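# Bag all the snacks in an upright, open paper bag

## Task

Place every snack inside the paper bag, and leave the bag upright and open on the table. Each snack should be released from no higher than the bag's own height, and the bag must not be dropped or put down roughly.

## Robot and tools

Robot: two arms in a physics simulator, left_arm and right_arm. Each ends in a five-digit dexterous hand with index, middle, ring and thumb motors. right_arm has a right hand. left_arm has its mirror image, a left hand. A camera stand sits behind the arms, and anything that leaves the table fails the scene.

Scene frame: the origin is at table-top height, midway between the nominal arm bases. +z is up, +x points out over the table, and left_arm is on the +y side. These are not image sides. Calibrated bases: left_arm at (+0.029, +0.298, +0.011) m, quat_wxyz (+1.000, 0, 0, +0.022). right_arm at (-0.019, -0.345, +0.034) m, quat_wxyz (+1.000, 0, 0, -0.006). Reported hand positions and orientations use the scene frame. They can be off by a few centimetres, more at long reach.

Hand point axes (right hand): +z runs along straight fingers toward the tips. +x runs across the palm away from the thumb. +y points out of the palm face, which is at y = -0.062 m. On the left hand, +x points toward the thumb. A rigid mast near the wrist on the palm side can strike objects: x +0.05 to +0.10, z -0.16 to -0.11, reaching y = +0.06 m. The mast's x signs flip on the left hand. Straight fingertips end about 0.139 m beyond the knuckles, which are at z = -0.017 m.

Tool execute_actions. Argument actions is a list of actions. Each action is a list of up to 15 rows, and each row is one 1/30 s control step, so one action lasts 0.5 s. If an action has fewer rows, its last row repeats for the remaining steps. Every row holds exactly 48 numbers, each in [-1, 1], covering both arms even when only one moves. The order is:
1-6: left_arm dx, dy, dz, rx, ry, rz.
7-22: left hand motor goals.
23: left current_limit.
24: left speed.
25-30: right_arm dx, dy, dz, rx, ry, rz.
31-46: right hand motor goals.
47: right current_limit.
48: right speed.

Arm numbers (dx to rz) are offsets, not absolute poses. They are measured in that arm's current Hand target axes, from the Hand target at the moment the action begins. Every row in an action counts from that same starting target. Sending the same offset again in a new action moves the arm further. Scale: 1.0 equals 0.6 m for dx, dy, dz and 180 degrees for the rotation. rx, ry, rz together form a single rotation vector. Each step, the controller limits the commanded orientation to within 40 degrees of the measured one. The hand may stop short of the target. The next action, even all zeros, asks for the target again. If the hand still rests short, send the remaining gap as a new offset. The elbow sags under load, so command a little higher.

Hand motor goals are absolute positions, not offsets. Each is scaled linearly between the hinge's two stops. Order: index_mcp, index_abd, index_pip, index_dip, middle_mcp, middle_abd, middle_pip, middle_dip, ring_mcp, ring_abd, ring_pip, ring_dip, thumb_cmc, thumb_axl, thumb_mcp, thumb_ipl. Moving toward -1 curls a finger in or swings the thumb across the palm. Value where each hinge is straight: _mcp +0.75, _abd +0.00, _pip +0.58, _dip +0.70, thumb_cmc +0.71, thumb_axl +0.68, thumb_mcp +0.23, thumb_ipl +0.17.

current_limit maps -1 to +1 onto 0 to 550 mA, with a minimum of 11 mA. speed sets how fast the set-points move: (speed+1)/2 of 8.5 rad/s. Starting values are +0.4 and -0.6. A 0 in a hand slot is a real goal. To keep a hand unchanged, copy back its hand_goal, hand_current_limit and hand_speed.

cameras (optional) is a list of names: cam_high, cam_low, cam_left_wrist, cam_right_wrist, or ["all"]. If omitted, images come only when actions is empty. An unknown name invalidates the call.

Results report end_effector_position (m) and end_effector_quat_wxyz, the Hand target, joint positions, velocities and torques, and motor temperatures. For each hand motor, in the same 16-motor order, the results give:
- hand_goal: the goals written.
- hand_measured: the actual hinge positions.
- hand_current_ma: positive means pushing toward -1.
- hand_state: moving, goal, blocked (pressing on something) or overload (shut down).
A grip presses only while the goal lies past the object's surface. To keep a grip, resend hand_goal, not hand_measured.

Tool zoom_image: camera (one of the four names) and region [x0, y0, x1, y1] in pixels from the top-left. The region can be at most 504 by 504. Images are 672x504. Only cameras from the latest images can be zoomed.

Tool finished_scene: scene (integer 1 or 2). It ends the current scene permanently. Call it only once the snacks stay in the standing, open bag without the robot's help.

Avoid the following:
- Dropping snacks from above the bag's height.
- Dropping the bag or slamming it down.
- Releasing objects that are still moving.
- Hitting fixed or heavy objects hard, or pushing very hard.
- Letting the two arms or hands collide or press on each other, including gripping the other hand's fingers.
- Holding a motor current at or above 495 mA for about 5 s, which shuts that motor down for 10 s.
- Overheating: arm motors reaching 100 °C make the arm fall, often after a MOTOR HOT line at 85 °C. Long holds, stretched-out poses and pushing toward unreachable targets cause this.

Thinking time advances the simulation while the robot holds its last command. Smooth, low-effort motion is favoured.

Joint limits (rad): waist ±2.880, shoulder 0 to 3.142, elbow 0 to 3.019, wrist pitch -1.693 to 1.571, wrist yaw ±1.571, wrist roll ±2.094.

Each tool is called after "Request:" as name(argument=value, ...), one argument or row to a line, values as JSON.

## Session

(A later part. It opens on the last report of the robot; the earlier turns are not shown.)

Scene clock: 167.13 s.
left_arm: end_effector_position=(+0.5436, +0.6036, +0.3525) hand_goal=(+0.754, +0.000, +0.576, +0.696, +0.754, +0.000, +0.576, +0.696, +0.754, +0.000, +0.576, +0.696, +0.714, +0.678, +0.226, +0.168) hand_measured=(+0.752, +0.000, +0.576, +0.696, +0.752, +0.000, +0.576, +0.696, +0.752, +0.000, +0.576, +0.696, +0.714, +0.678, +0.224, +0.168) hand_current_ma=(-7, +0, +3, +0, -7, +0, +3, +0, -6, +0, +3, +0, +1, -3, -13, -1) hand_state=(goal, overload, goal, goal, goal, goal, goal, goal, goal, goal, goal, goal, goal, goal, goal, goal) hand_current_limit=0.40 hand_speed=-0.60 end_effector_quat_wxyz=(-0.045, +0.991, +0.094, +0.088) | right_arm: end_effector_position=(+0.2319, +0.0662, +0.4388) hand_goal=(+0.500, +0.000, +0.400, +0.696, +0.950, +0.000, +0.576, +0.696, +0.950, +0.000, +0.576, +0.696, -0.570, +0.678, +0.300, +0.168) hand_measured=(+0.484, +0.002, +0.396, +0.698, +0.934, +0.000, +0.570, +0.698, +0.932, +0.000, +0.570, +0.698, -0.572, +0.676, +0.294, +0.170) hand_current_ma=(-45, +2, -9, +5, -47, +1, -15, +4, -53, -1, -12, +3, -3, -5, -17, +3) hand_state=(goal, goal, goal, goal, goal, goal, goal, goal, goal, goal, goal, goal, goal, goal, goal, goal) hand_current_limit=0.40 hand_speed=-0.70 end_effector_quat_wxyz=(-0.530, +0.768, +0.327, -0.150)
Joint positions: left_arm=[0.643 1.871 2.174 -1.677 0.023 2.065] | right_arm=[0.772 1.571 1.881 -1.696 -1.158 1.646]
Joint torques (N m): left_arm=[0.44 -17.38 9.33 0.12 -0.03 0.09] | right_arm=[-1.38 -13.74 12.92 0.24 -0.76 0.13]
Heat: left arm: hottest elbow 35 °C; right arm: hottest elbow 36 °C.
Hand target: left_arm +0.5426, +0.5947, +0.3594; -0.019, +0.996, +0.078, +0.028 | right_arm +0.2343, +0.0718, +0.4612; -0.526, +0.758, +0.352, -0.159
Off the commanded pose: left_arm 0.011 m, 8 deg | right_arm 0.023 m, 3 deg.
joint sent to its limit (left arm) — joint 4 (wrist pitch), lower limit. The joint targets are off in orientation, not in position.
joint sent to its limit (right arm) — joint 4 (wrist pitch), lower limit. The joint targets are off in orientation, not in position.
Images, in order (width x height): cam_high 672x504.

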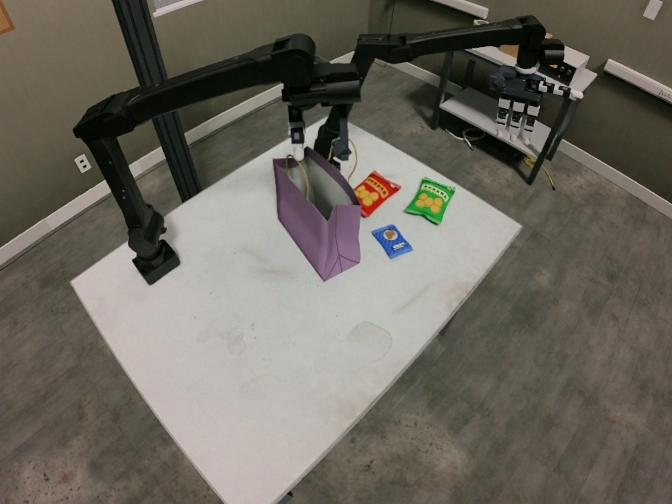

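Request:
execute_actions(
  actions=[
    [[0,0,0,0,0,0,0.754,0,0.576,0.696,0.754,0,0.576,0.696,0.754,0,0.576,0.696,0.714,0.678,0.226,0.168,0.4,-0.6,-0.07,0.0294,-0.0902,-0.0057,0.0404,0.0176,0.754,0,0.576,0.696,0.754,0,0.576,0.696,0.754,0,0.576,0.696,0,0.678,0.226,0.168,0.4,-0.7]],
    [[0,0,0,0,0,0,0.754,0,0.576,0.696,0.754,0,0.576,0.696,0.754,0,0.576,0.696,0.714,0.678,0.226,0.168,0.4,-0.6,-0.07,0.0294,-0.0902,-0.0057,0.0404,0.0176,0.754,0,0.576,0.696,0.754,0,0.576,0.696,0.754,0,0.576,0.696,0.714,0.678,0.226,0.168,0.4,-0.7]],
    [[0,0,0,0,0,0,0.754,0,0.576,0.696,0.754,0,0.576,0.696,0.754,0,0.576,0.696,0.714,0.678,0.226,0.168,0.4,-0.6,-0.07,0.0294,-0.0902,-0.0057,0.0404,0.0176,0.754,0,0.576,0.696,0.754,0,0.576,0.696,0.754,0,0.576,0.696,0.714,0.678,0.226,0.168,0.4,-0.7]],
  ],
  cameras=["cam_high", "cam_low"],
)

Scene clock: 169.87 s.
left_arm: end_effector_position=(+0.5436, +0.6036, +0.3525) hand_goal=(+0.754, +0.000, +0.576, +0.696, +0.754, +0.000, +0.576, +0.696, +0.754, +0.000, +0.576, +0.696, +0.714, +0.678, +0.226, +0.168) hand_measured=(+0.752, +0.000, +0.576, +0.696, +0.752, +0.000, +0.576, +0.696, +0.752, +0.000, +0.576, +0.696, +0.714, +0.678, +0.224, +0.168) hand_current_ma=(-7, +0, +3, +0, -7, +0, +3, +0, -6, +0, +3, +0, +1, -3, -13, -1) hand_state=(goal, overload, goal, goal, goal, goal, goal, goal, goal, goal, goal, goal, goal, goal, goal, goal) hand_current_limit=0.40 hand_speed=-0.60 end_effector_quat_wxyz=(-0.045, +0.991, +0.094, +0.088) | right_arm: end_effector_position=(+0.2355, -0.1353, +0.4642) hand_goal=(+0.754, +0.000, +0.576, +0.696, +0.754, +0.000, +0.576, +0.696, +0.754, +0.000, +0.576, +0.696, +0.714, +0.678, +0.226, +0.168) hand_measured=(+0.736, +0.002, +0.570, +0.698, +0.746, +0.000, +0.570, +0.698, +0.746, +0.000, +0.570, +0.698, +0.692, +0.676, +0.226, +0.170) hand_current_ma=(-49, +2, -11, +5, -17, +1, -13, +4, -21, -1, -11, +3, -59, -5, +0, +3) hand_state=(goal, goal, goal, goal, goal, goal, goal, goal, goal, goal, goal, goal, blocked, goal, goal, goal) hand_current_limit=0.40 hand_speed=-0.70 end_effector_quat_wxyz=(-0.548, +0.820, +0.167, +0.009)
Joint positions: left_arm=[0.643 1.871 2.174 -1.677 0.023 2.065] | right_arm=[0.319 1.134 1.535 -1.698 -1.143 1.652]
Joint torques (N m): left_arm=[0.5 -17.44 9.31 0.1 -0.03 0.1] | right_arm=[-2.2 -7.94 7.38 0.5 -0.82 0.14]
Heat: left arm: hottest elbow 35 °C; right arm: hottest elbow 36 °C.
Hand target: left_arm +0.5426, +0.5947, +0.3594; -0.019, +0.996, +0.078, +0.028 | right_arm +0.2348, -0.1390, +0.4610; -0.548, +0.814, +0.186, -0.046
Off the commanded pose: left_arm 0.011 m, 8 deg | right_arm 0.005 m, 7 deg.
joint sent to its limit (left arm) — joint 4 (wrist pitch), lower limit. The joint targets are off in orientation, not in position.
joint sent to its limit (right arm) — joint 4 (wrist pitch), lower limit. The joint targets are off in orientation, not in position.
Images, in order (width x height): cam_high 672x504, cam_low 672x504.

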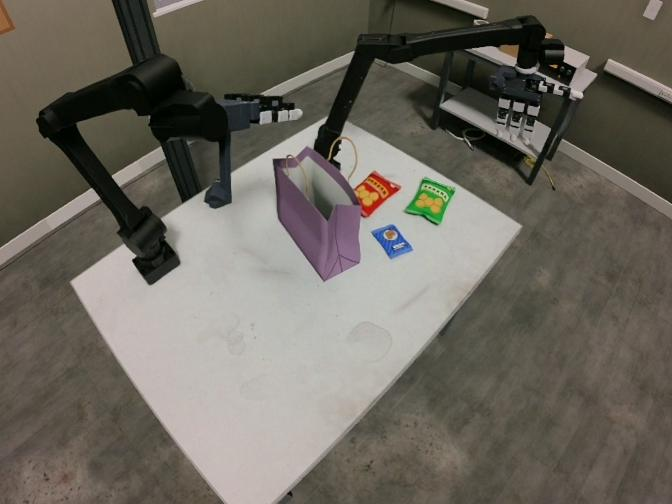

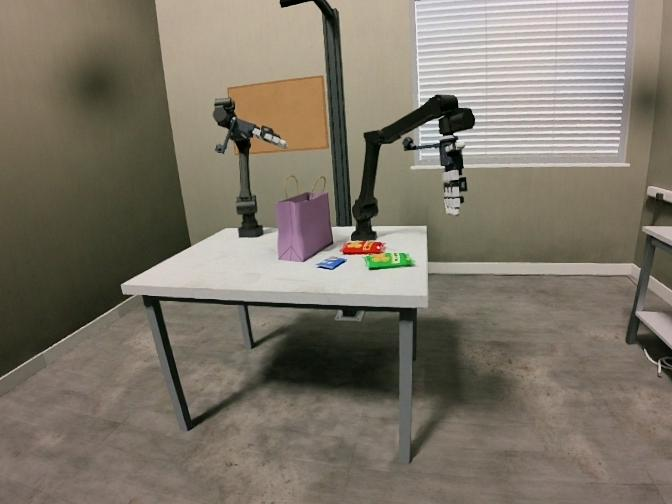

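Request:
zoom_image(
  camera="cam_high",
  region=[260, 130, 470, 290],
)

Request:
zoom_image(
  camera="cam_low",
  region=[260, 160, 430, 280],
)

Scaled by 2.400.

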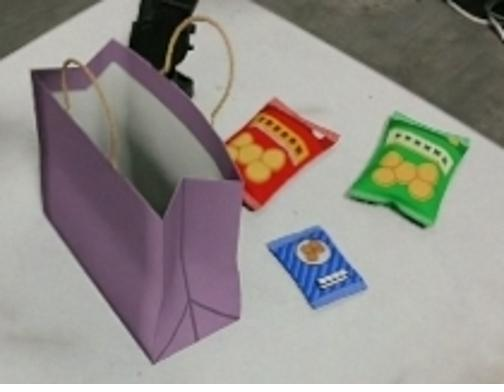

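Scaled by 2.965.

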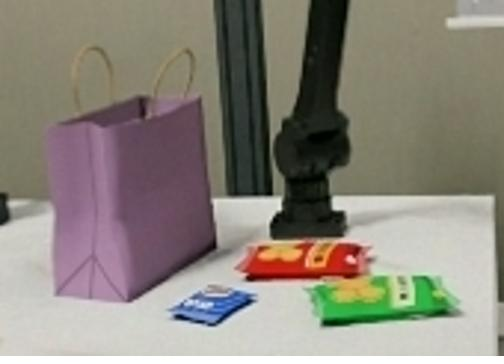

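Request:
execute_actions(
  actions=[
    [[-0.0783,0.0417,0.0775,-0.0106,-0.0187,-0.1444,0.48,0,0.576,0.696,0.48,0,0.576,0.696,0.48,0,0.576,0.696,0.714,0.678,0.226,0.168,0.4,-0.6,0,0,0,0,0,0,0.754,0,0.576,0.696,0.754,0,0.576,0.696,0.754,0,0.576,0.696,0.714,0.678,0.226,0.168,0.4,-0.7]],
    [[-0.0833,0.0027,0.0833,0,0,-0.1528,0.48,0,0.576,0.696,0.48,0,0.576,0.696,0.48,0,0.576,0.696,0.714,0.678,0.226,0.168,0.4,-0.6,0,0,0,0,0,0,0.754,0,0.576,0.696,0.754,0,0.576,0.696,0.754,0,0.576,0.696,0.714,0.678,0.226,0.168,0.4,-0.7]],
    [[-0.0752,-0.036,0.0833,0,0,-0.1528,0.48,0,0.576,0.696,0.48,0,0.576,0.696,0.48,0,0.576,0.696,0.714,0.678,0.226,0.168,0.4,-0.6,0,0,0,0,0,0,0.754,0,0.576,0.696,0.754,0,0.576,0.696,0.754,0,0.576,0.696,0.714,0.678,0.226,0.168,0.4,-0.7]],
  ],
  cameras=["cam_high", "cam_low", "cam_left_wrist"],
)

Scene clock: 176.20 s.
left_arm: end_effector_position=(+0.4214, +0.5075, +0.2071) hand_goal=(+0.480, +0.000, +0.576, +0.696, +0.480, +0.000, +0.576, +0.696, +0.480, +0.000, +0.576, +0.696, +0.714, +0.678, +0.226, +0.168) hand_measured=(+0.484, +0.006, +0.576, +0.696, +0.484, +0.000, +0.576, +0.696, +0.484, +0.000, +0.576, +0.696, +0.714, +0.678, +0.222, +0.168) hand_current_ma=(+14, +0, +2, +0, +14, +3, +3, +0, +12, +3, +3, +0, -2, -3, -16, -1) hand_state=(goal, overload, goal, goal, goal, goal, goal, goal, goal, goal, goal, goal, goal, goal, goal, goal) hand_current_limit=0.40 hand_speed=-0.60 end_effector_quat_wxyz=(+0.010, +0.708, +0.706, -0.010) | right_arm: end_effector_position=(+0.2355, -0.1353, +0.4642) hand_goal=(+0.754, +0.000, +0.576, +0.696, +0.754, +0.000, +0.576, +0.696, +0.754, +0.000, +0.576, +0.696, +0.714, +0.678, +0.226, +0.168) hand_measured=(+0.736, +0.002, +0.570, +0.698, +0.746, +0.000, +0.570, +0.698, +0.746, +0.000, +0.570, +0.698, +0.692, +0.676, +0.226, +0.170) hand_current_ma=(-49, +2, -11, +5, -17, +1, -13, +4, -21, -1, -11, +3, -59, -5, +0, +3) hand_state=(goal, goal, goal, goal, goal, goal, goal, goal, goal, goal, goal, goal, blocked, goal, goal, goal) hand_current_limit=0.40 hand_speed=-0.70 end_effector_quat_wxyz=(-0.548, +0.820, +0.167, +0.009)
Joint positions: left_arm=[0.516 1.304 1.121 -1.403 0.024 0.563] | right_arm=[0.319 1.134 1.535 -1.698 -1.143 1.652]
Joint torques (N m): left_arm=[0.5 -9.29 8.5 0.72 -0.23 -0.03] | right_arm=[-1.73 -7.24 7.32 0.34 -0.79 0.16]
Heat: left arm: hottest elbow 34 °C; right arm: hottest elbow 35 °C.
Hand target: left_arm +0.4234, +0.5038, +0.2095; +0.007, +0.708, +0.707, +0.000 | right_arm +0.2348, -0.1390, +0.4610; -0.548, +0.814, +0.186, -0.046
Off the commanded pose: left_arm 0.005 m, 1 deg | right_arm 0.005 m, 7 deg.
joint sent to its limit (right arm) — joint 4 (wrist pitch), lower limit. The joint targets are off in orientation, not in position.
Images, in order (width x height): cam_high 672x504, cam_low 672x504, cam_left_wrist 672x504.

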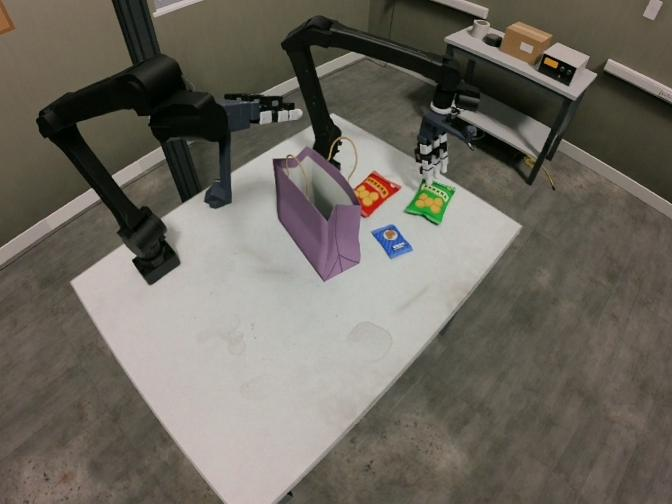

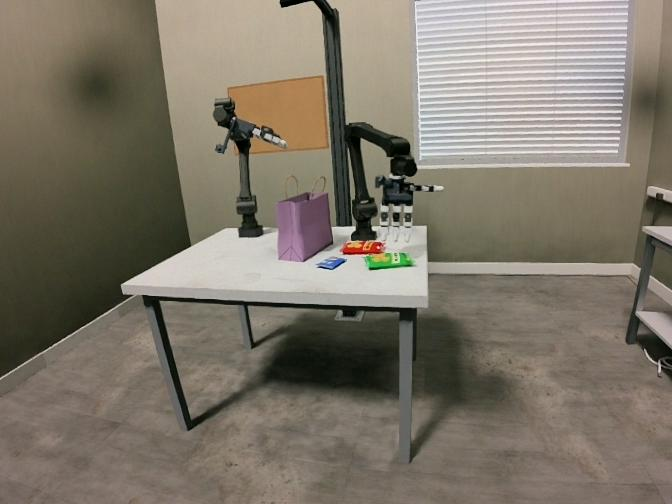

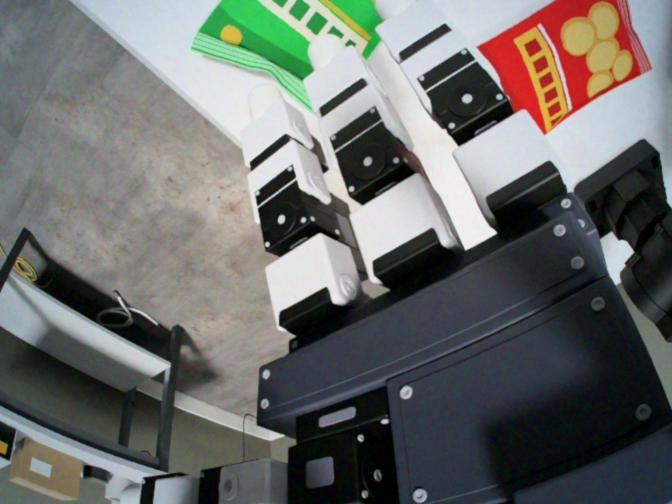

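Request:
execute_actions(
  actions=[
    [[-0.0217,0.0133,0.099,0,0,0,0.48,0,0.576,0.696,0.48,0,0.576,0.696,0.48,0,0.576,0.696,0.714,0.678,0.226,0.168,0.4,-0.6,0,0,0,0,0,0,0.754,0,0.576,0.696,0.754,0,0.576,0.696,0.754,0,0.576,0.696,0.714,0.678,0.226,0.168,0.4,-0.7]],
    [[0,0,0.0533,0,0,0,0.48,0,0.576,0.696,0.48,0,0.576,0.696,0.48,0,0.576,0.696,0.714,0.678,0.226,0.168,0.4,-0.6,0,0,0,0,0,0,0.754,0,0.576,0.696,0.754,0,0.576,0.696,0.754,0,0.576,0.696,0.714,0.678,0.226,0.168,0.4,-0.7]],
  ],
  cameras=["cam_high", "cam_low", "cam_left_wrist"],
)

Request:
zoom_image(
  camera="cam_high",
  region=[360, 130, 480, 250],
)

Scene clock: 179.27 s.
left_arm: end_effector_position=(+0.4368, +0.4962, +0.1436) hand_goal=(+0.480, +0.000, +0.576, +0.696, +0.480, +0.000, +0.576, +0.696, +0.480, +0.000, +0.576, +0.696, +0.714, +0.678, +0.226, +0.168) hand_measured=(+0.474, -0.084, +0.574, +0.696, +0.468, -0.004, +0.568, +0.692, +0.472, +0.000, +0.570, +0.694, +0.714, +0.678, +0.222, +0.168) hand_current_ma=(-21, +0, -9, +0, -50, -15, -31, -13, -39, +2, -27, -9, -2, -3, -16, -1) hand_state=(goal, overload, goal, goal, goal, goal, goal, goal, goal, goal, goal, goal, goal, goal, goal, goal) hand_current_limit=0.40 hand_speed=-0.60 end_effector_quat_wxyz=(+0.016, +0.706, +0.707, +0.024) | right_arm: end_effector_position=(+0.2355, -0.1353, +0.4642) hand_goal=(+0.754, +0.000, +0.576, +0.696, +0.754, +0.000, +0.576, +0.696, +0.754, +0.000, +0.576, +0.696, +0.714, +0.678, +0.226, +0.168) hand_measured=(+0.736, +0.002, +0.570, +0.698, +0.746, +0.000, +0.570, +0.698, +0.746, +0.000, +0.570, +0.698, +0.692, +0.676, +0.226, +0.170) hand_current_ma=(-49, +2, -11, +5, -17, +1, -13, +4, -21, -1, -11, +3, -59, -5, +0, +3) hand_state=(goal, goal, goal, goal, goal, goal, goal, goal, goal, goal, goal, goal, blocked, goal, goal, goal) hand_current_limit=0.40 hand_speed=-0.70 end_effector_quat_wxyz=(-0.548, +0.820, +0.167, +0.009)
Joint positions: left_arm=[0.463 1.332 0.957 -1.141 0.018 0.504] | right_arm=[0.319 1.134 1.535 -1.698 -1.143 1.652]
Joint torques (N m): left_arm=[0.5 -5.13 7.1 0.62 -0.32 -0.02] | right_arm=[-1.55 -7.53 7.42 0.35 -0.82 0.16]
Heat: left arm: hottest elbow 34 °C; right arm: hottest elbow 35 °C.
Hand target: left_arm +0.4324, +0.4897, +0.1183; +0.008, +0.708, +0.706, +0.000 | right_arm +0.2348, -0.1390, +0.4610; -0.548, +0.814, +0.186, -0.046
Off the commanded pose: left_arm 0.027 m, 3 deg | right_arm 0.005 m, 7 deg.
joint sent to its limit (right arm) — joint 4 (wrist pitch), lower limit. The joint targets are off in orientation, not in position.
Images, in order (width x height): cam_high 672x504, cam_low 672x504, cam_left_wrist 672x504.

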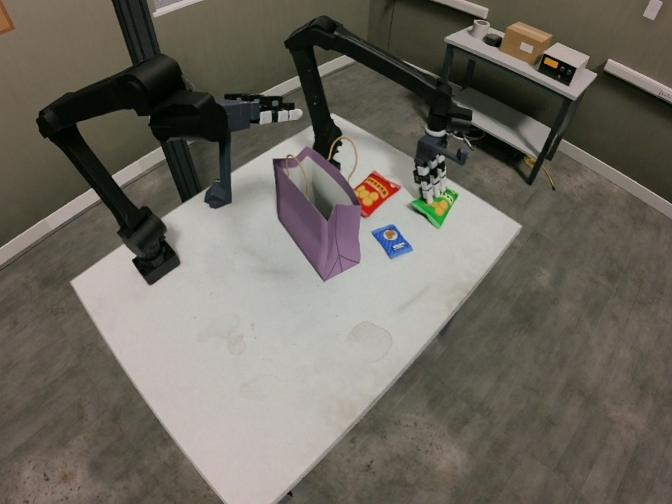

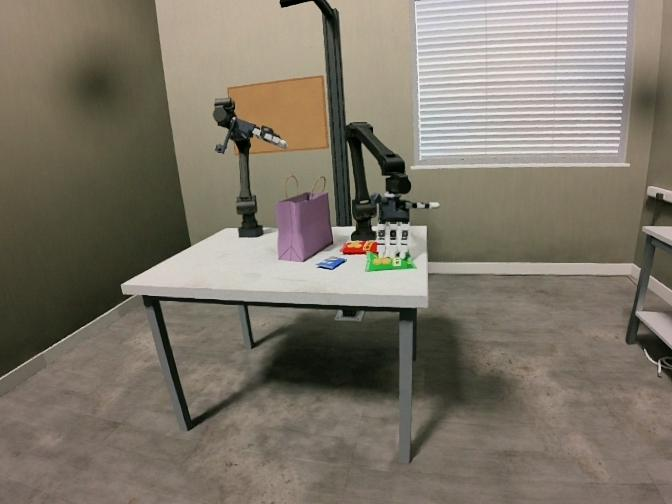

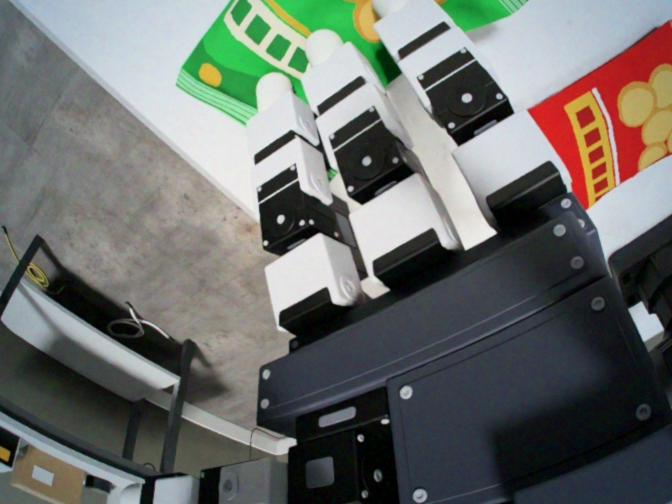

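Scaled by 4.200.

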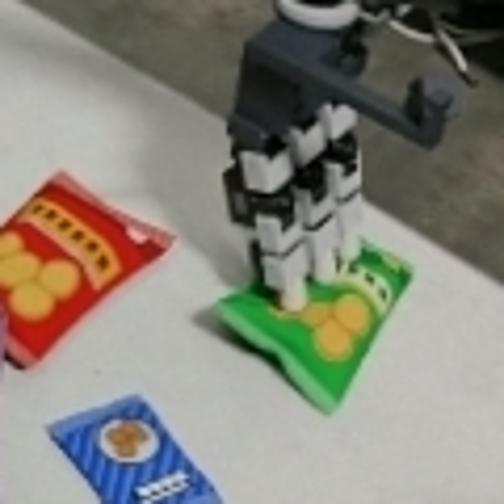

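Request:
execute_actions(
  actions=[
    [[0,0,-0.07,0,0,0,0.48,0,0.576,0.696,0.48,0,0.576,0.696,0.48,0,0.576,0.696,0.714,0.678,0.226,0.168,0.4,-0.6,0,0,0,0,0,0,0.754,0,0.576,0.696,0.754,0,0.576,0.696,0.754,0,0.576,0.696,0.714,0.678,0.226,0.168,0.4,-0.7],[-0.01,0.02,-0.0833,0,0,0,0.48,0,0.576,0.696,0.48,0,0.576,0.696,0.48,0,0.576,0.696,0.714,0.678,0.226,0.168,0.4,-0.6,0,0,0,0,0,0,0.754,0,0.576,0.696,0.754,0,0.576,0.696,0.754,0,0.576,0.696,0.714,0.678,0.226,0.168,0.4,-0.7],[-0.03,0.0567,-0.0833,0,0,0,0.48,0,0.576,0.696,0.48,0,0.576,0.696,0.48,0,0.576,0.696,0.714,0.678,0.226,0.168,0.4,-0.6,0,0,0,0,0,0,0.754,0,0.576,0.696,0.754,0,0.576,0.696,0.754,0,0.576,0.696,0.714,0.678,0.226,0.168,0.4,-0.7]],
    [[0,0,0.0866,0,0,0,0.48,0,0.576,0.696,0.48,0,0.576,0.696,0.48,0,0.576,0.696,0.714,0.678,0.226,0.168,0.4,-0.6,0,0,0,0,0,0,0.754,0,0.576,0.696,0.754,0,0.576,0.696,0.754,0,0.576,0.696,0.714,0.678,0.226,0.168,0.4,-0.7]],
  ],
  cameras=["cam_high"],
)

Request:
zoom_image(
  camera="cam_high",
  region=[360, 130, 480, 250],
)

Scene clock: 181.90 s.
left_arm: end_effector_position=(+0.4683, +0.4742, +0.1389) hand_goal=(+0.480, +0.000, +0.576, +0.696, +0.480, +0.000, +0.576, +0.696, +0.480, +0.000, +0.576, +0.696, +0.714, +0.678, +0.226, +0.168) hand_measured=(+0.476, -0.152, +0.574, +0.696, +0.474, -0.016, +0.572, +0.694, +0.478, +0.004, +0.574, +0.694, +0.714, +0.678, +0.222, +0.168) hand_current_ma=(-14, +0, -7, -3, -21, -55, -12, -9, -7, +14, -8, -9, -1, -3, -17, -1) hand_state=(goal, overload, goal, goal, goal, goal, goal, goal, goal, goal, goal, goal, goal, goal, goal, goal) hand_current_limit=0.40 hand_speed=-0.60 end_effector_quat_wxyz=(+0.016, +0.709, +0.705, +0.015) | right_arm: end_effector_position=(+0.2355, -0.1353, +0.4642) hand_goal=(+0.754, +0.000, +0.576, +0.696, +0.754, +0.000, +0.576, +0.696, +0.754, +0.000, +0.576, +0.696, +0.714, +0.678, +0.226, +0.168) hand_measured=(+0.736, +0.002, +0.570, +0.698, +0.746, +0.000, +0.570, +0.698, +0.746, +0.000, +0.570, +0.698, +0.692, +0.676, +0.226, +0.170) hand_current_ma=(-49, +2, -11, +5, -17, +1, -13, +4, -21, -1, -11, +3, -59, -5, +0, +3) hand_state=(goal, goal, goal, goal, goal, goal, goal, goal, goal, goal, goal, goal, blocked, goal, goal, goal) hand_current_limit=0.40 hand_speed=-0.70 end_effector_quat_wxyz=(-0.548, +0.820, +0.167, +0.009)
Joint positions: left_arm=[0.375 1.395 1.008 -1.145 0.018 0.424] | right_arm=[0.319 1.134 1.535 -1.698 -1.143 1.652]
Joint torques (N m): left_arm=[0.85 -6.53 7.43 0.98 -0.36 -0.06] | right_arm=[-1.55 -7.94 7.35 0.47 -0.8 0.16]
Heat: left arm: hottest elbow 34 °C; right arm: hottest elbow 35 °C.
Hand target: left_arm +0.4663, +0.4716, +0.1169; +0.008, +0.708, +0.706, +0.000 | right_arm +0.2348, -0.1390, +0.4610; -0.548, +0.814, +0.186, -0.046
Off the commanded pose: left_arm 0.022 m, 2 deg | right_arm 0.005 m, 7 deg.
joint sent to its limit (right arm) — joint 4 (wrist pitch), lower limit. The joint targets are off in orientation, not in position.
Images, in order (width x height): cam_high 672x504.

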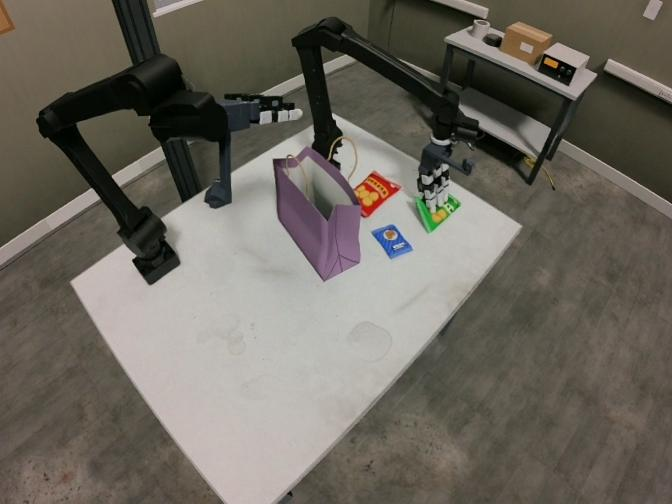

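Scaled by 4.200.

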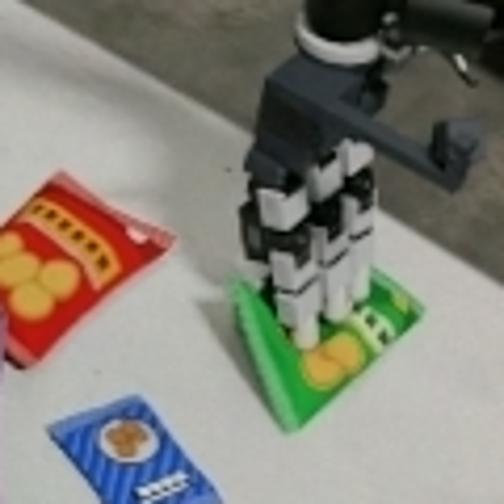

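Request:
execute_actions(
  actions=[
    [[0.0044,-0.0186,0,0,0,-0.0764,0.48,0,0.576,0.696,0.48,0,0.576,0.696,0.48,0,0.576,0.696,0.714,0.678,0.226,0.168,0.4,-0.6,0,0,0,0,0,0,0.754,0,0.576,0.696,0.754,0,0.576,0.696,0.754,0,0.576,0.696,0.714,0.678,0.226,0.168,0.4,-0.7],[0.0088,-0.0373,0,0,0,-0.1528,0.48,0,0.576,0.696,0.48,0,0.576,0.696,0.48,0,0.576,0.696,0.714,0.678,0.226,0.168,0.4,-0.6,0,0,0,0,0,0,0.754,0,0.576,0.696,0.754,0,0.576,0.696,0.754,0,0.576,0.696,0.714,0.678,0.226,0.168,0.4,-0.7]],
  ],
  cameras=["cam_high"],
)

Request:
zoom_image(
  camera="cam_high",
  region=[360, 130, 480, 250],
)

Scene clock: 184.10 s.
left_arm: end_effector_position=(+0.4495, +0.4827, +0.1338) hand_goal=(+0.480, +0.000, +0.576, +0.696, +0.480, +0.000, +0.576, +0.696, +0.480, +0.000, +0.576, +0.696, +0.714, +0.678, +0.226, +0.168) hand_measured=(+0.464, -0.156, +0.570, +0.696, +0.468, -0.016, +0.568, +0.694, +0.478, +0.010, +0.574, +0.694, +0.714, +0.678, +0.222, +0.168) hand_current_ma=(-72, +0, -24, -3, -53, -57, -28, -9, -8, +34, -7, -6, -1, -3, -17, -1) hand_state=(goal, overload, goal, goal, goal, goal, goal, goal, goal, goal, goal, goal, goal, goal, goal, goal) hand_current_limit=0.40 hand_speed=-0.60 end_effector_quat_wxyz=(+0.019, +0.522, +0.852, +0.010) | right_arm: end_effector_position=(+0.2355, -0.1353, +0.4642) hand_goal=(+0.754, +0.000, +0.576, +0.696, +0.754, +0.000, +0.576, +0.696, +0.754, +0.000, +0.576, +0.696, +0.714, +0.678, +0.226, +0.168) hand_measured=(+0.736, +0.002, +0.570, +0.698, +0.746, +0.000, +0.570, +0.698, +0.746, +0.000, +0.570, +0.698, +0.692, +0.676, +0.226, +0.170) hand_current_ma=(-49, +2, -11, +5, -17, +1, -13, +4, -21, -1, -11, +3, -59, -5, +0, +3) hand_state=(goal, goal, goal, goal, goal, goal, goal, goal, goal, goal, goal, goal, blocked, goal, goal, goal) hand_current_limit=0.40 hand_speed=-0.70 end_effector_quat_wxyz=(-0.548, +0.820, +0.167, +0.009)
Joint positions: left_arm=[0.306 1.375 0.978 -1.135 0.017 -0.123] | right_arm=[0.319 1.134 1.535 -1.698 -1.143 1.652]
Joint torques (N m): left_arm=[0.62 -7.36 6.99 0.65 -0.39 -0.11] | right_arm=[-2.2 -7.65 7.46 0.42 -0.76 0.14]
Heat: left arm: hottest elbow 34 °C; right arm: hottest elbow 35 °C.
Hand target: left_arm +0.4440, +0.4769, +0.1166; +0.007, +0.519, +0.854, -0.002 | right_arm +0.2348, -0.1390, +0.4610; -0.548, +0.814, +0.186, -0.046
Off the commanded pose: left_arm 0.019 m, 2 deg | right_arm 0.005 m, 7 deg.
joint sent to its limit (right arm) — joint 4 (wrist pitch), lower limit. The joint targets are off in orientation, not in position.
Images, in order (width x height): cam_high 672x504.

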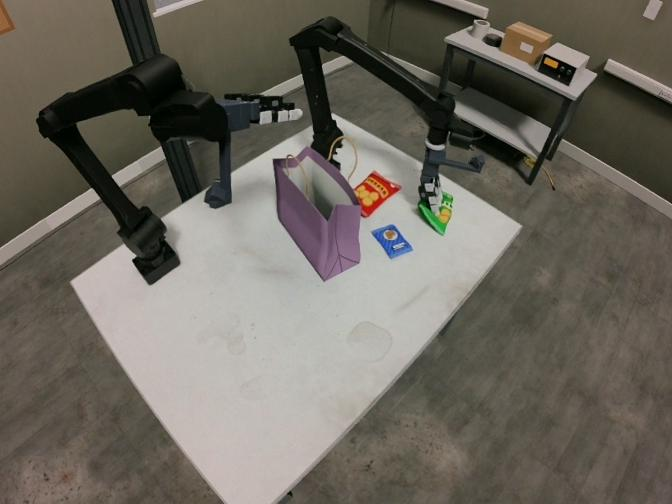

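Scaled by 4.200.

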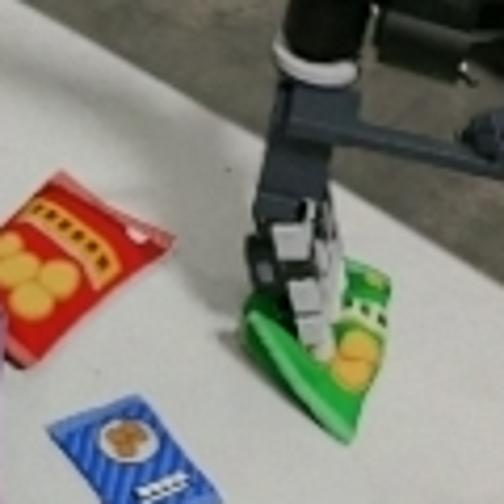

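Request:
execute_actions(
  actions=[
    [[0.009,-0.0207,0,0,0,-0.0764,0.48,0,0.576,0.696,0.48,0,0.576,0.696,0.48,0,0.576,0.696,0.714,0.678,0.226,0.168,0.4,-0.6,0,0,0,0,0,0,0.754,0,0.576,0.696,0.754,0,0.576,0.696,0.754,0,0.576,0.696,0.714,0.678,0.226,0.168,0.4,-0.7],[0.0183,-0.0414,0,0,0,-0.1528,0.48,0,0.576,0.696,0.48,0,0.576,0.696,0.48,0,0.576,0.696,0.714,0.678,0.226,0.168,0.4,-0.6,0,0,0,0,0,0,0.754,0,0.576,0.696,0.754,0,0.576,0.696,0.754,0,0.576,0.696,0.714,0.678,0.226,0.168,0.4,-0.7]],
    [[0.0128,-0.019,0,0,0,-0.0695,0.48,0,0.576,0.696,0.48,0,0.576,0.696,0.48,0,0.576,0.696,0.714,0.678,0.226,0.168,0.4,-0.6,0,0,0,0,0,0,0.754,0,0.576,0.696,0.754,0,0.576,0.696,0.754,0,0.576,0.696,0.714,0.678,0.226,0.168,0.4,-0.7],[0.0256,-0.0379,0,0,0,-0.1389,0.48,0,0.576,0.696,0.48,0,0.576,0.696,0.48,0,0.576,0.696,0.714,0.678,0.226,0.168,0.4,-0.6,0,0,0,0,0,0,0.754,0,0.576,0.696,0.754,0,0.576,0.696,0.754,0,0.576,0.696,0.714,0.678,0.226,0.168,0.4,-0.7]],
  ],
  cameras=["cam_high"],
)

Request:
zoom_image(
  camera="cam_high",
  region=[360, 130, 480, 250],
)

Scene clock: 186.70 s.
left_arm: end_effector_position=(+0.3882, +0.4684, +0.1291) hand_goal=(+0.480, +0.000, +0.576, +0.696, +0.480, +0.000, +0.576, +0.696, +0.480, +0.000, +0.576, +0.696, +0.714, +0.678, +0.226, +0.168) hand_measured=(+0.466, -0.160, +0.572, +0.696, +0.468, -0.018, +0.568, +0.694, +0.476, +0.010, +0.574, +0.694, +0.714, +0.678, +0.222, +0.168) hand_current_ma=(-62, +0, -18, -1, -56, -66, -31, -10, -19, +38, -8, -6, -1, -3, -17, -1) hand_state=(goal, overload, goal, goal, goal, goal, goal, goal, goal, goal, goal, goal, goal, goal, goal, goal) hand_current_limit=0.40 hand_speed=-0.60 end_effector_quat_wxyz=(+0.020, +0.091, +0.996, +0.000) | right_arm: end_effector_position=(+0.2355, -0.1353, +0.4642) hand_goal=(+0.754, +0.000, +0.576, +0.696, +0.754, +0.000, +0.576, +0.696, +0.754, +0.000, +0.576, +0.696, +0.714, +0.678, +0.226, +0.168) hand_measured=(+0.736, +0.002, +0.570, +0.698, +0.746, +0.000, +0.570, +0.698, +0.746, +0.000, +0.570, +0.698, +0.692, +0.676, +0.226, +0.170) hand_current_ma=(-49, +2, -11, +5, -17, +1, -13, +4, -21, -1, -11, +3, -59, -5, +0, +3) hand_state=(goal, goal, goal, goal, goal, goal, goal, goal, goal, goal, goal, goal, blocked, goal, goal, goal) hand_current_limit=0.40 hand_speed=-0.70 end_effector_quat_wxyz=(-0.548, +0.820, +0.167, +0.009)
Joint positions: left_arm=[0.185 1.373 0.971 -1.131 0.012 -1.16] | right_arm=[0.319 1.134 1.535 -1.698 -1.143 1.652]
Joint torques (N m): left_arm=[0.5 -5.36 8.91 0.38 -0.32 -0.07] | right_arm=[-1.55 -7.88 7.42 0.32 -0.82 0.16]
Heat: left arm: hottest elbow 33 °C; right arm: hottest elbow 35 °C.
Hand target: left_arm +0.3913, +0.4655, +0.1161; +0.006, +0.088, +0.996, -0.005 | right_arm +0.2348, -0.1390, +0.4610; -0.548, +0.814, +0.186, -0.046
Off the commanded pose: left_arm 0.014 m, 2 deg | right_arm 0.005 m, 7 deg.
joint sent to its limit (right arm) — joint 4 (wrist pitch), lower limit. The joint targets are off in orientation, not in position.
Images, in order (width x height): cam_high 672x504.

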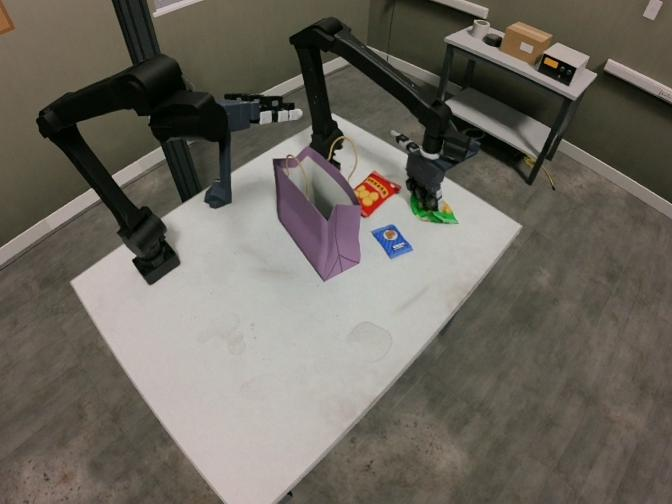

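Scaled by 4.200.

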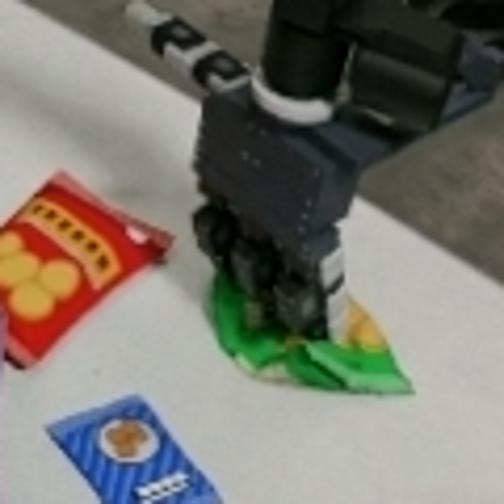

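Request:
execute_actions(
  actions=[
    [[0,0,-0.1167,0,0,0,0.48,0,0.576,0.696,0.48,0,0.576,0.696,0.48,0,0.576,0.696,0.714,0.678,0.226,0.168,0.4,-0.6,0,0,0,0,0,0,0.754,0,0.576,0.696,0.754,0,0.576,0.696,0.754,0,0.576,0.696,0.714,0.678,0.226,0.168,0.4,-0.7]],
    [[0,0,-0.1167,0,0,-0.1278,0.48,0,0.576,0.696,0.48,0,0.576,0.696,0.48,0,0.576,0.696,0.714,0.678,0.226,0.168,0.4,-0.6,0,0,0,0,0,0,0.754,0,0.576,0.696,0.754,0,0.576,0.696,0.754,0,0.576,0.696,0.714,0.678,0.226,0.168,0.4,-0.7]],
  ],
  cameras=["cam_high", "cam_low"],
)

Request:
zoom_image(
  camera="cam_high",
  region=[360, 130, 480, 250],
)

Request:
zoom_image(
  camera="cam_low",
  region=[310, 190, 450, 290],
)

Scene clock: 189.27 s.
left_arm: end_effector_position=(+0.3776, +0.4637, +0.2420) hand_goal=(+0.480, +0.000, +0.576, +0.696, +0.480, +0.000, +0.576, +0.696, +0.480, +0.000, +0.576, +0.696, +0.714, +0.678, +0.226, +0.168) hand_measured=(+0.480, -0.162, +0.574, +0.696, +0.480, -0.002, +0.574, +0.694, +0.480, +0.002, +0.574, +0.694, +0.714, +0.678, +0.222, +0.168) hand_current_ma=(+1, +0, -9, -1, +1, -8, -8, -9, +1, +7, -8, -6, -1, -3, -18, -1) hand_state=(goal, overload, goal, goal, goal, goal, goal, goal, goal, goal, goal, goal, goal, goal, goal, goal) hand_current_limit=0.40 hand_speed=-0.60 end_effector_quat_wxyz=(-0.007, -0.107, +0.994, -0.008) | right_arm: end_effector_position=(+0.2355, -0.1353, +0.4642) hand_goal=(+0.754, +0.000, +0.576, +0.696, +0.754, +0.000, +0.576, +0.696, +0.754, +0.000, +0.576, +0.696, +0.714, +0.678, +0.226, +0.168) hand_measured=(+0.736, +0.002, +0.570, +0.698, +0.746, +0.000, +0.570, +0.698, +0.746, +0.000, +0.570, +0.698, +0.692, +0.676, +0.226, +0.170) hand_current_ma=(-49, +2, -11, +5, -17, +1, -13, +4, -21, -1, -11, +3, -59, -5, +0, +3) hand_state=(goal, goal, goal, goal, goal, goal, goal, goal, goal, goal, goal, goal, blocked, goal, goal, goal) hand_current_limit=0.40 hand_speed=-0.70 end_effector_quat_wxyz=(-0.548, +0.820, +0.167, +0.009)
Joint positions: left_arm=[0.185 1.394 1.3 -1.492 0.015 -1.558] | right_arm=[0.319 1.134 1.535 -1.698 -1.143 1.652]
Joint torques (N m): left_arm=[1.26 -8.35 12.85 -0.4 -0.43 -0.04] | right_arm=[-1.73 -8 7.41 0.42 -0.82 0.11]
Heat: left arm: hottest elbow 34 °C; right arm: hottest elbow 35 °C.
Hand target: left_arm +0.3898, +0.4670, +0.2561; +0.005, -0.112, +0.994, -0.006 | right_arm +0.2348, -0.1390, +0.4610; -0.548, +0.814, +0.186, -0.046
Off the commanded pose: left_arm 0.019 m, 1 deg | right_arm 0.005 m, 7 deg.
joint sent to its limit (right arm) — joint 4 (wrist pitch), lower limit. The joint targets are off in orientation, not in position.
Images, in order (width x height): cam_high 672x504, cam_low 672x504.

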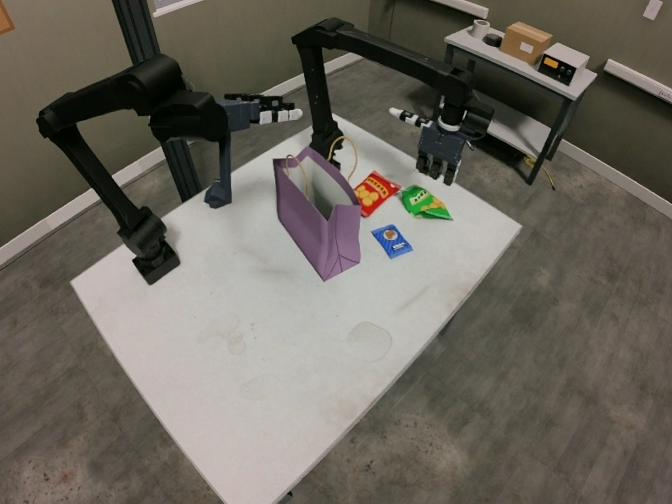

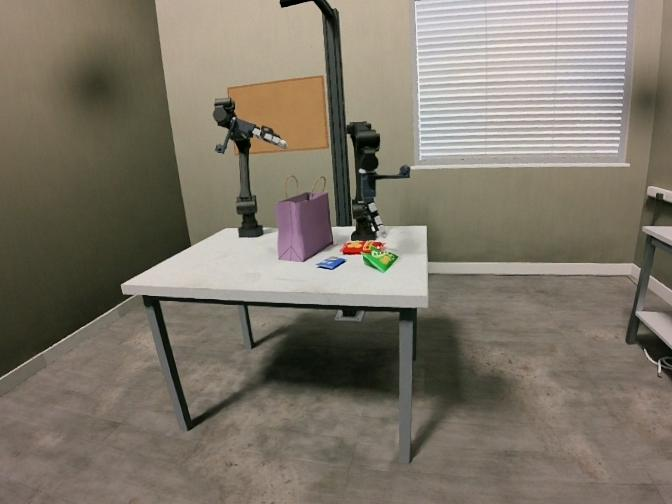

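Scaled by 4.200.

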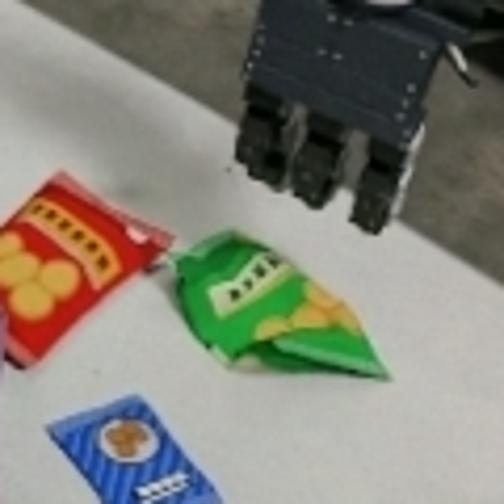

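Scaled by 3.600.

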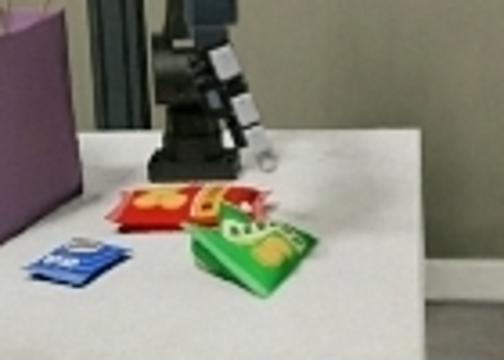

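Request:
execute_actions(
  actions=[
    [[0.0012,-0.08,0,0.1444,0,0,0.48,0,0.576,0.696,0.48,0,0.576,0.696,0.48,0,0.576,0.696,0,0.678,0.226,0.168,0.4,-0.6,0,0,0,0,0,0,0.754,0,0.576,0.696,0.754,0,0.576,0.696,0.754,0,0.576,0.696,0.714,0.678,0.226,0.168,0.4,-0.7]],
    [[0,0.0146,0.03,0.1444,0,0,0.3,0,0.576,0.696,0.3,0,0.576,0.696,0.3,0,0.576,0.696,-0.571,0.678,0.226,0.168,0.4,-0.6,0,0,0,0,0,0,0.754,0,0.576,0.696,0.754,0,0.576,0.696,0.754,0,0.576,0.696,0.714,0.678,0.226,0.168,0.4,-0.7]],
    [[0,0.0263,0.0205,0.1444,0,0,0.138,0,0.576,0.696,0.138,0,0.576,0.696,0.138,0,0.576,0.696,-0.571,0.678,0.226,0.168,0.4,-0.6,0,0,0,0,0,0,0.754,0,0.576,0.696,0.754,0,0.576,0.696,0.754,0,0.576,0.696,0.714,0.678,0.226,0.168,0.4,-0.7]],
  ],
  cameras=["cam_high", "cam_low", "cam_left_wrist"],
)

Scene clock: 192.47 s.
left_arm: end_effector_position=(+0.4013, +0.4219, +0.2221) hand_goal=(+0.138, +0.000, +0.576, +0.696, +0.138, +0.000, +0.576, +0.696, +0.138, +0.000, +0.576, +0.696, -0.570, +0.678, +0.226, +0.168) hand_measured=(+0.134, -0.162, +0.574, +0.696, +0.134, -0.002, +0.574, +0.694, +0.134, +0.002, +0.574, +0.694, -0.568, +0.678, +0.222, +0.168) hand_current_ma=(-17, +0, -7, -1, -17, -6, -7, -9, -15, +7, -6, -6, +8, -3, -16, -1) hand_state=(goal, overload, goal, goal, goal, goal, goal, goal, goal, goal, goal, goal, goal, goal, goal, goal) hand_current_limit=0.40 hand_speed=-0.60 end_effector_quat_wxyz=(+0.168, -0.168, +0.810, -0.536) | right_arm: end_effector_position=(+0.2355, -0.1353, +0.4642) hand_goal=(+0.754, +0.000, +0.576, +0.696, +0.754, +0.000, +0.576, +0.696, +0.754, +0.000, +0.576, +0.696, +0.714, +0.678, +0.226, +0.168) hand_measured=(+0.736, +0.002, +0.570, +0.698, +0.746, +0.000, +0.570, +0.698, +0.746, +0.000, +0.570, +0.698, +0.692, +0.676, +0.226, +0.170) hand_current_ma=(-49, +2, -11, +5, -17, +1, -13, +4, -21, -1, -11, +3, -59, -5, +0, +3) hand_state=(goal, goal, goal, goal, goal, goal, goal, goal, goal, goal, goal, goal, blocked, goal, goal, goal) hand_current_limit=0.40 hand_speed=-0.70 end_effector_quat_wxyz=(-0.548, +0.820, +0.167, +0.009)
Joint positions: left_arm=[0.606 1.483 1.25 -1.677 1.17 -1.106] | right_arm=[0.319 1.134 1.535 -1.698 -1.143 1.652]
Joint torques (N m): left_arm=[0.97 -8.82 8.17 -0.79 0.95 0.11] | right_arm=[-1.96 -7.65 7.42 0.4 -0.79 0.15]
Heat: left arm: hottest elbow 34 °C; right arm: hottest elbow 35 °C.
Hand target: left_arm +0.4002, +0.4196, +0.2167; +0.074, -0.085, +0.768, -0.630 | right_arm +0.2348, -0.1390, +0.4610; -0.548, +0.814, +0.186, -0.046
Off the commanded pose: left_arm 0.006 m, 19 deg | right_arm 0.005 m, 7 deg.
joint sent to its limit (left arm) — joint 4 (wrist pitch), lower limit. The joint targets are off in orientation, not in position.
joint sent to its limit (right arm) — joint 4 (wrist pitch), lower limit. The joint targets are off in orientation, not in position.
Images, in order (width x height): cam_high 672x504, cam_low 672x504, cam_left_wrist 672x504.

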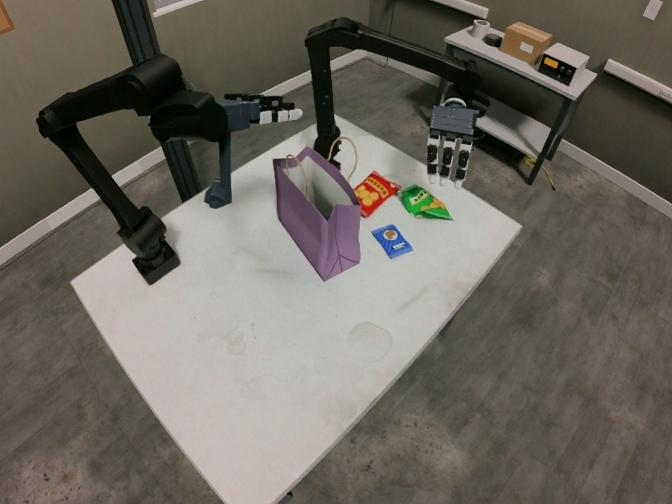

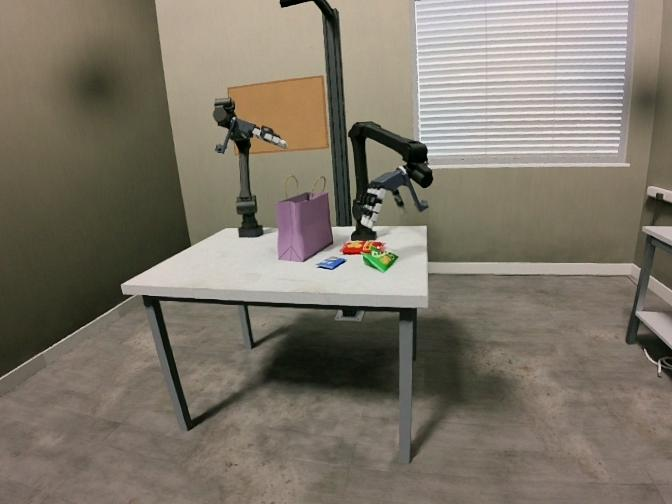

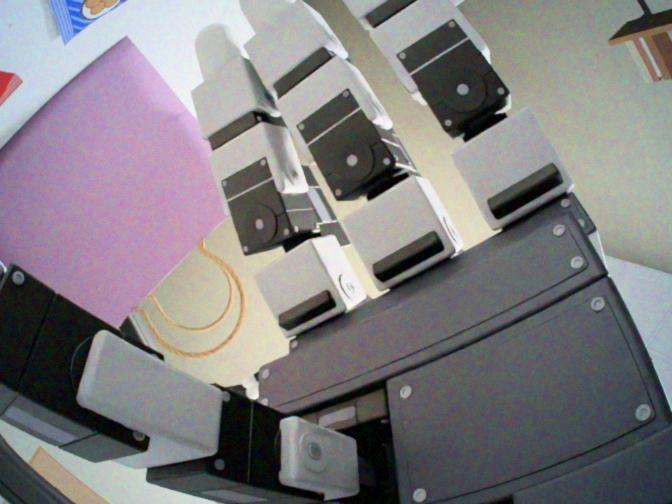

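Request:
execute_actions(
  actions=[
    [[0,0.0055,0.117,0,0.0163,0.0032,0.138,0,0.576,0.696,0.138,0,0.576,0.696,0.138,0,0.576,0.696,-0.571,0.678,0.226,0.168,0.4,-0.6,0,0,0,0,0,0,0.754,0,0.576,0.696,0.754,0,0.576,0.696,0.754,0,0.576,0.696,0.714,0.678,0.226,0.168,0.4,-0.7]],
    [[-0.0053,0.0091,0.1182,0,0,0,0.138,0,0.576,0.696,0.138,0,0.576,0.696,0.138,0,0.576,0.696,-0.571,0.678,0.226,0.168,0.4,-0.6,0,0,0,0,0,0,0.754,0,0.576,0.696,0.754,0,0.576,0.696,0.754,0,0.576,0.696,0.714,0.678,0.226,0.168,0.4,-0.7]],
    [[-0.0038,0.0253,0.121,0,0,0,0.138,0,0.576,0.696,0.138,0,0.576,0.696,0.138,0,0.576,0.696,-0.571,0.678,0.226,0.168,0.4,-0.6,0,0,0,0,0,0,0.754,0,0.576,0.696,0.754,0,0.576,0.696,0.754,0,0.576,0.696,0.714,0.678,0.226,0.168,0.4,-0.7]],
  ],
  cameras=["cam_high", "cam_low", "cam_left_wrist"],
)

Request:
zoom_image(
  camera="cam_high",
  region=[330, 130, 480, 280],
)

Request:
zoom_image(
  camera="cam_low",
  region=[280, 170, 430, 280],
)

Scene clock: 199.83 s.
left_arm: end_effector_position=(+0.4467, +0.2196, +0.1543) hand_goal=(+0.138, +0.000, +0.576, +0.696, +0.138, +0.000, +0.576, +0.696, +0.138, +0.000, +0.576, +0.696, -0.570, +0.678, +0.226, +0.168) hand_measured=(+0.132, -0.162, +0.574, +0.696, +0.132, -0.002, +0.574, +0.694, +0.132, +0.002, +0.574, +0.694, -0.568, +0.678, +0.224, +0.168) hand_current_ma=(-25, +0, -7, -1, -25, -6, -7, -9, -22, +7, -6, -6, +7, -3, -10, -1) hand_state=(goal, overload, goal, goal, goal, goal, goal, goal, goal, goal, goal, goal, goal, goal, goal, goal) hand_current_limit=0.40 hand_speed=-0.60 end_effector_quat_wxyz=(+0.049, -0.052, +0.765, -0.640) | right_arm: end_effector_position=(+0.2355, -0.1353, +0.4642) hand_goal=(+0.754, +0.000, +0.576, +0.696, +0.754, +0.000, +0.576, +0.696, +0.754, +0.000, +0.576, +0.696, +0.714, +0.678, +0.226, +0.168) hand_measured=(+0.736, +0.002, +0.570, +0.698, +0.746, +0.000, +0.570, +0.698, +0.746, +0.000, +0.570, +0.698, +0.692, +0.676, +0.226, +0.170) hand_current_ma=(-49, +2, -11, +5, -17, +1, -13, +4, -21, -1, -11, +3, -59, -5, +0, +3) hand_state=(goal, goal, goal, goal, goal, goal, goal, goal, goal, goal, goal, goal, blocked, goal, goal, goal) hand_current_limit=0.40 hand_speed=-0.70 end_effector_quat_wxyz=(-0.548, +0.820, +0.167, +0.009)
Joint positions: left_arm=[0.144 1.604 1.122 -1.318 1.388 -1.329] | right_arm=[0.319 1.134 1.535 -1.698 -1.143 1.652]
Joint torques (N m): left_arm=[1.32 -11.22 7.28 0.24 0.99 -0.05] | right_arm=[-2.08 -8.12 7.25 0.43 -0.81 0.15]
Heat: left arm: hottest elbow 33 °C; right arm: hottest elbow 35 °C.
Hand target: left_arm +0.4449, +0.2195, +0.1515; +0.058, -0.065, +0.771, -0.632 | right_arm +0.2348, -0.1390, +0.4610; -0.548, +0.814, +0.186, -0.046
Off the commanded pose: left_arm 0.004 m, 2 deg | right_arm 0.005 m, 7 deg.
joint sent to its limit (right arm) — joint 4 (wrist pitch), lower limit. The joint targets are off in orientation, not in position.
Images, in order (width x height): cam_high 672x504, cam_low 672x504, cam_left_wrist 672x504.

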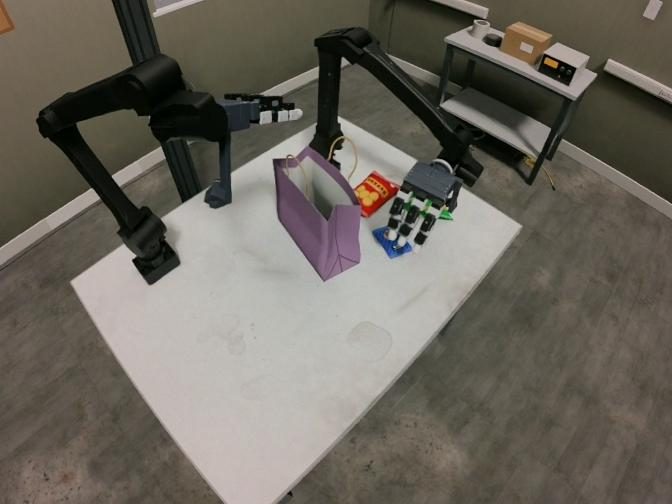

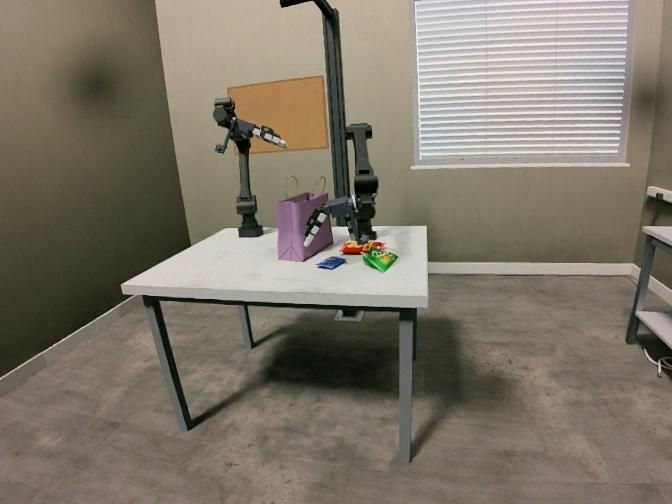

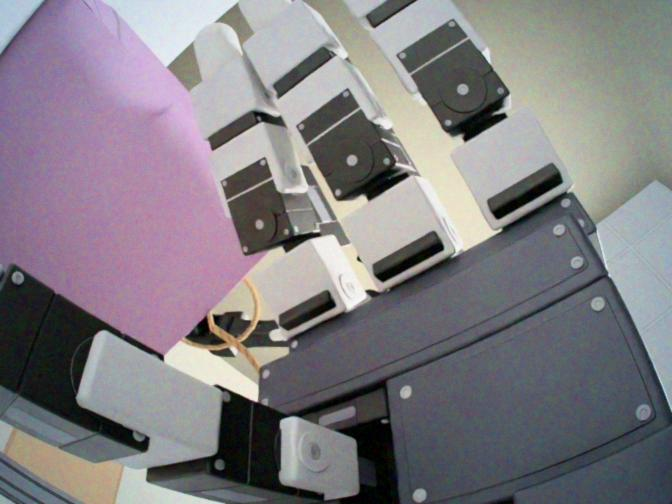

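Scaled by 3.360.

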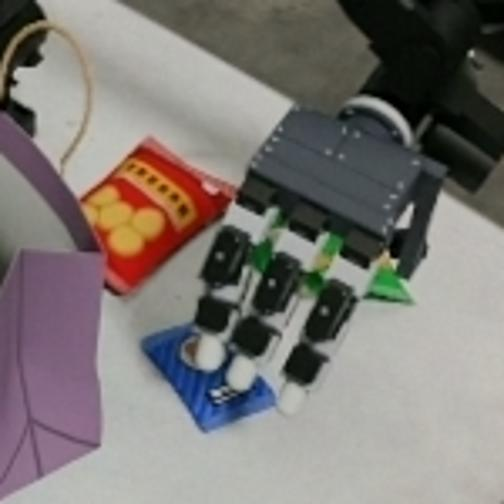

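Scaled by 3.360.

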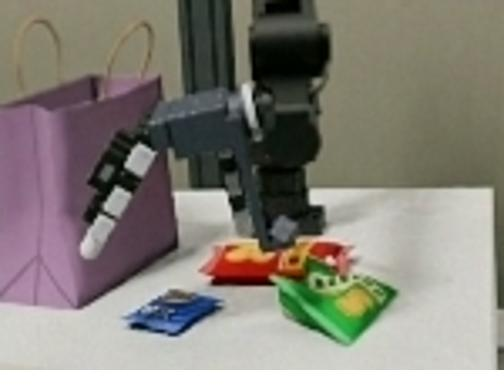

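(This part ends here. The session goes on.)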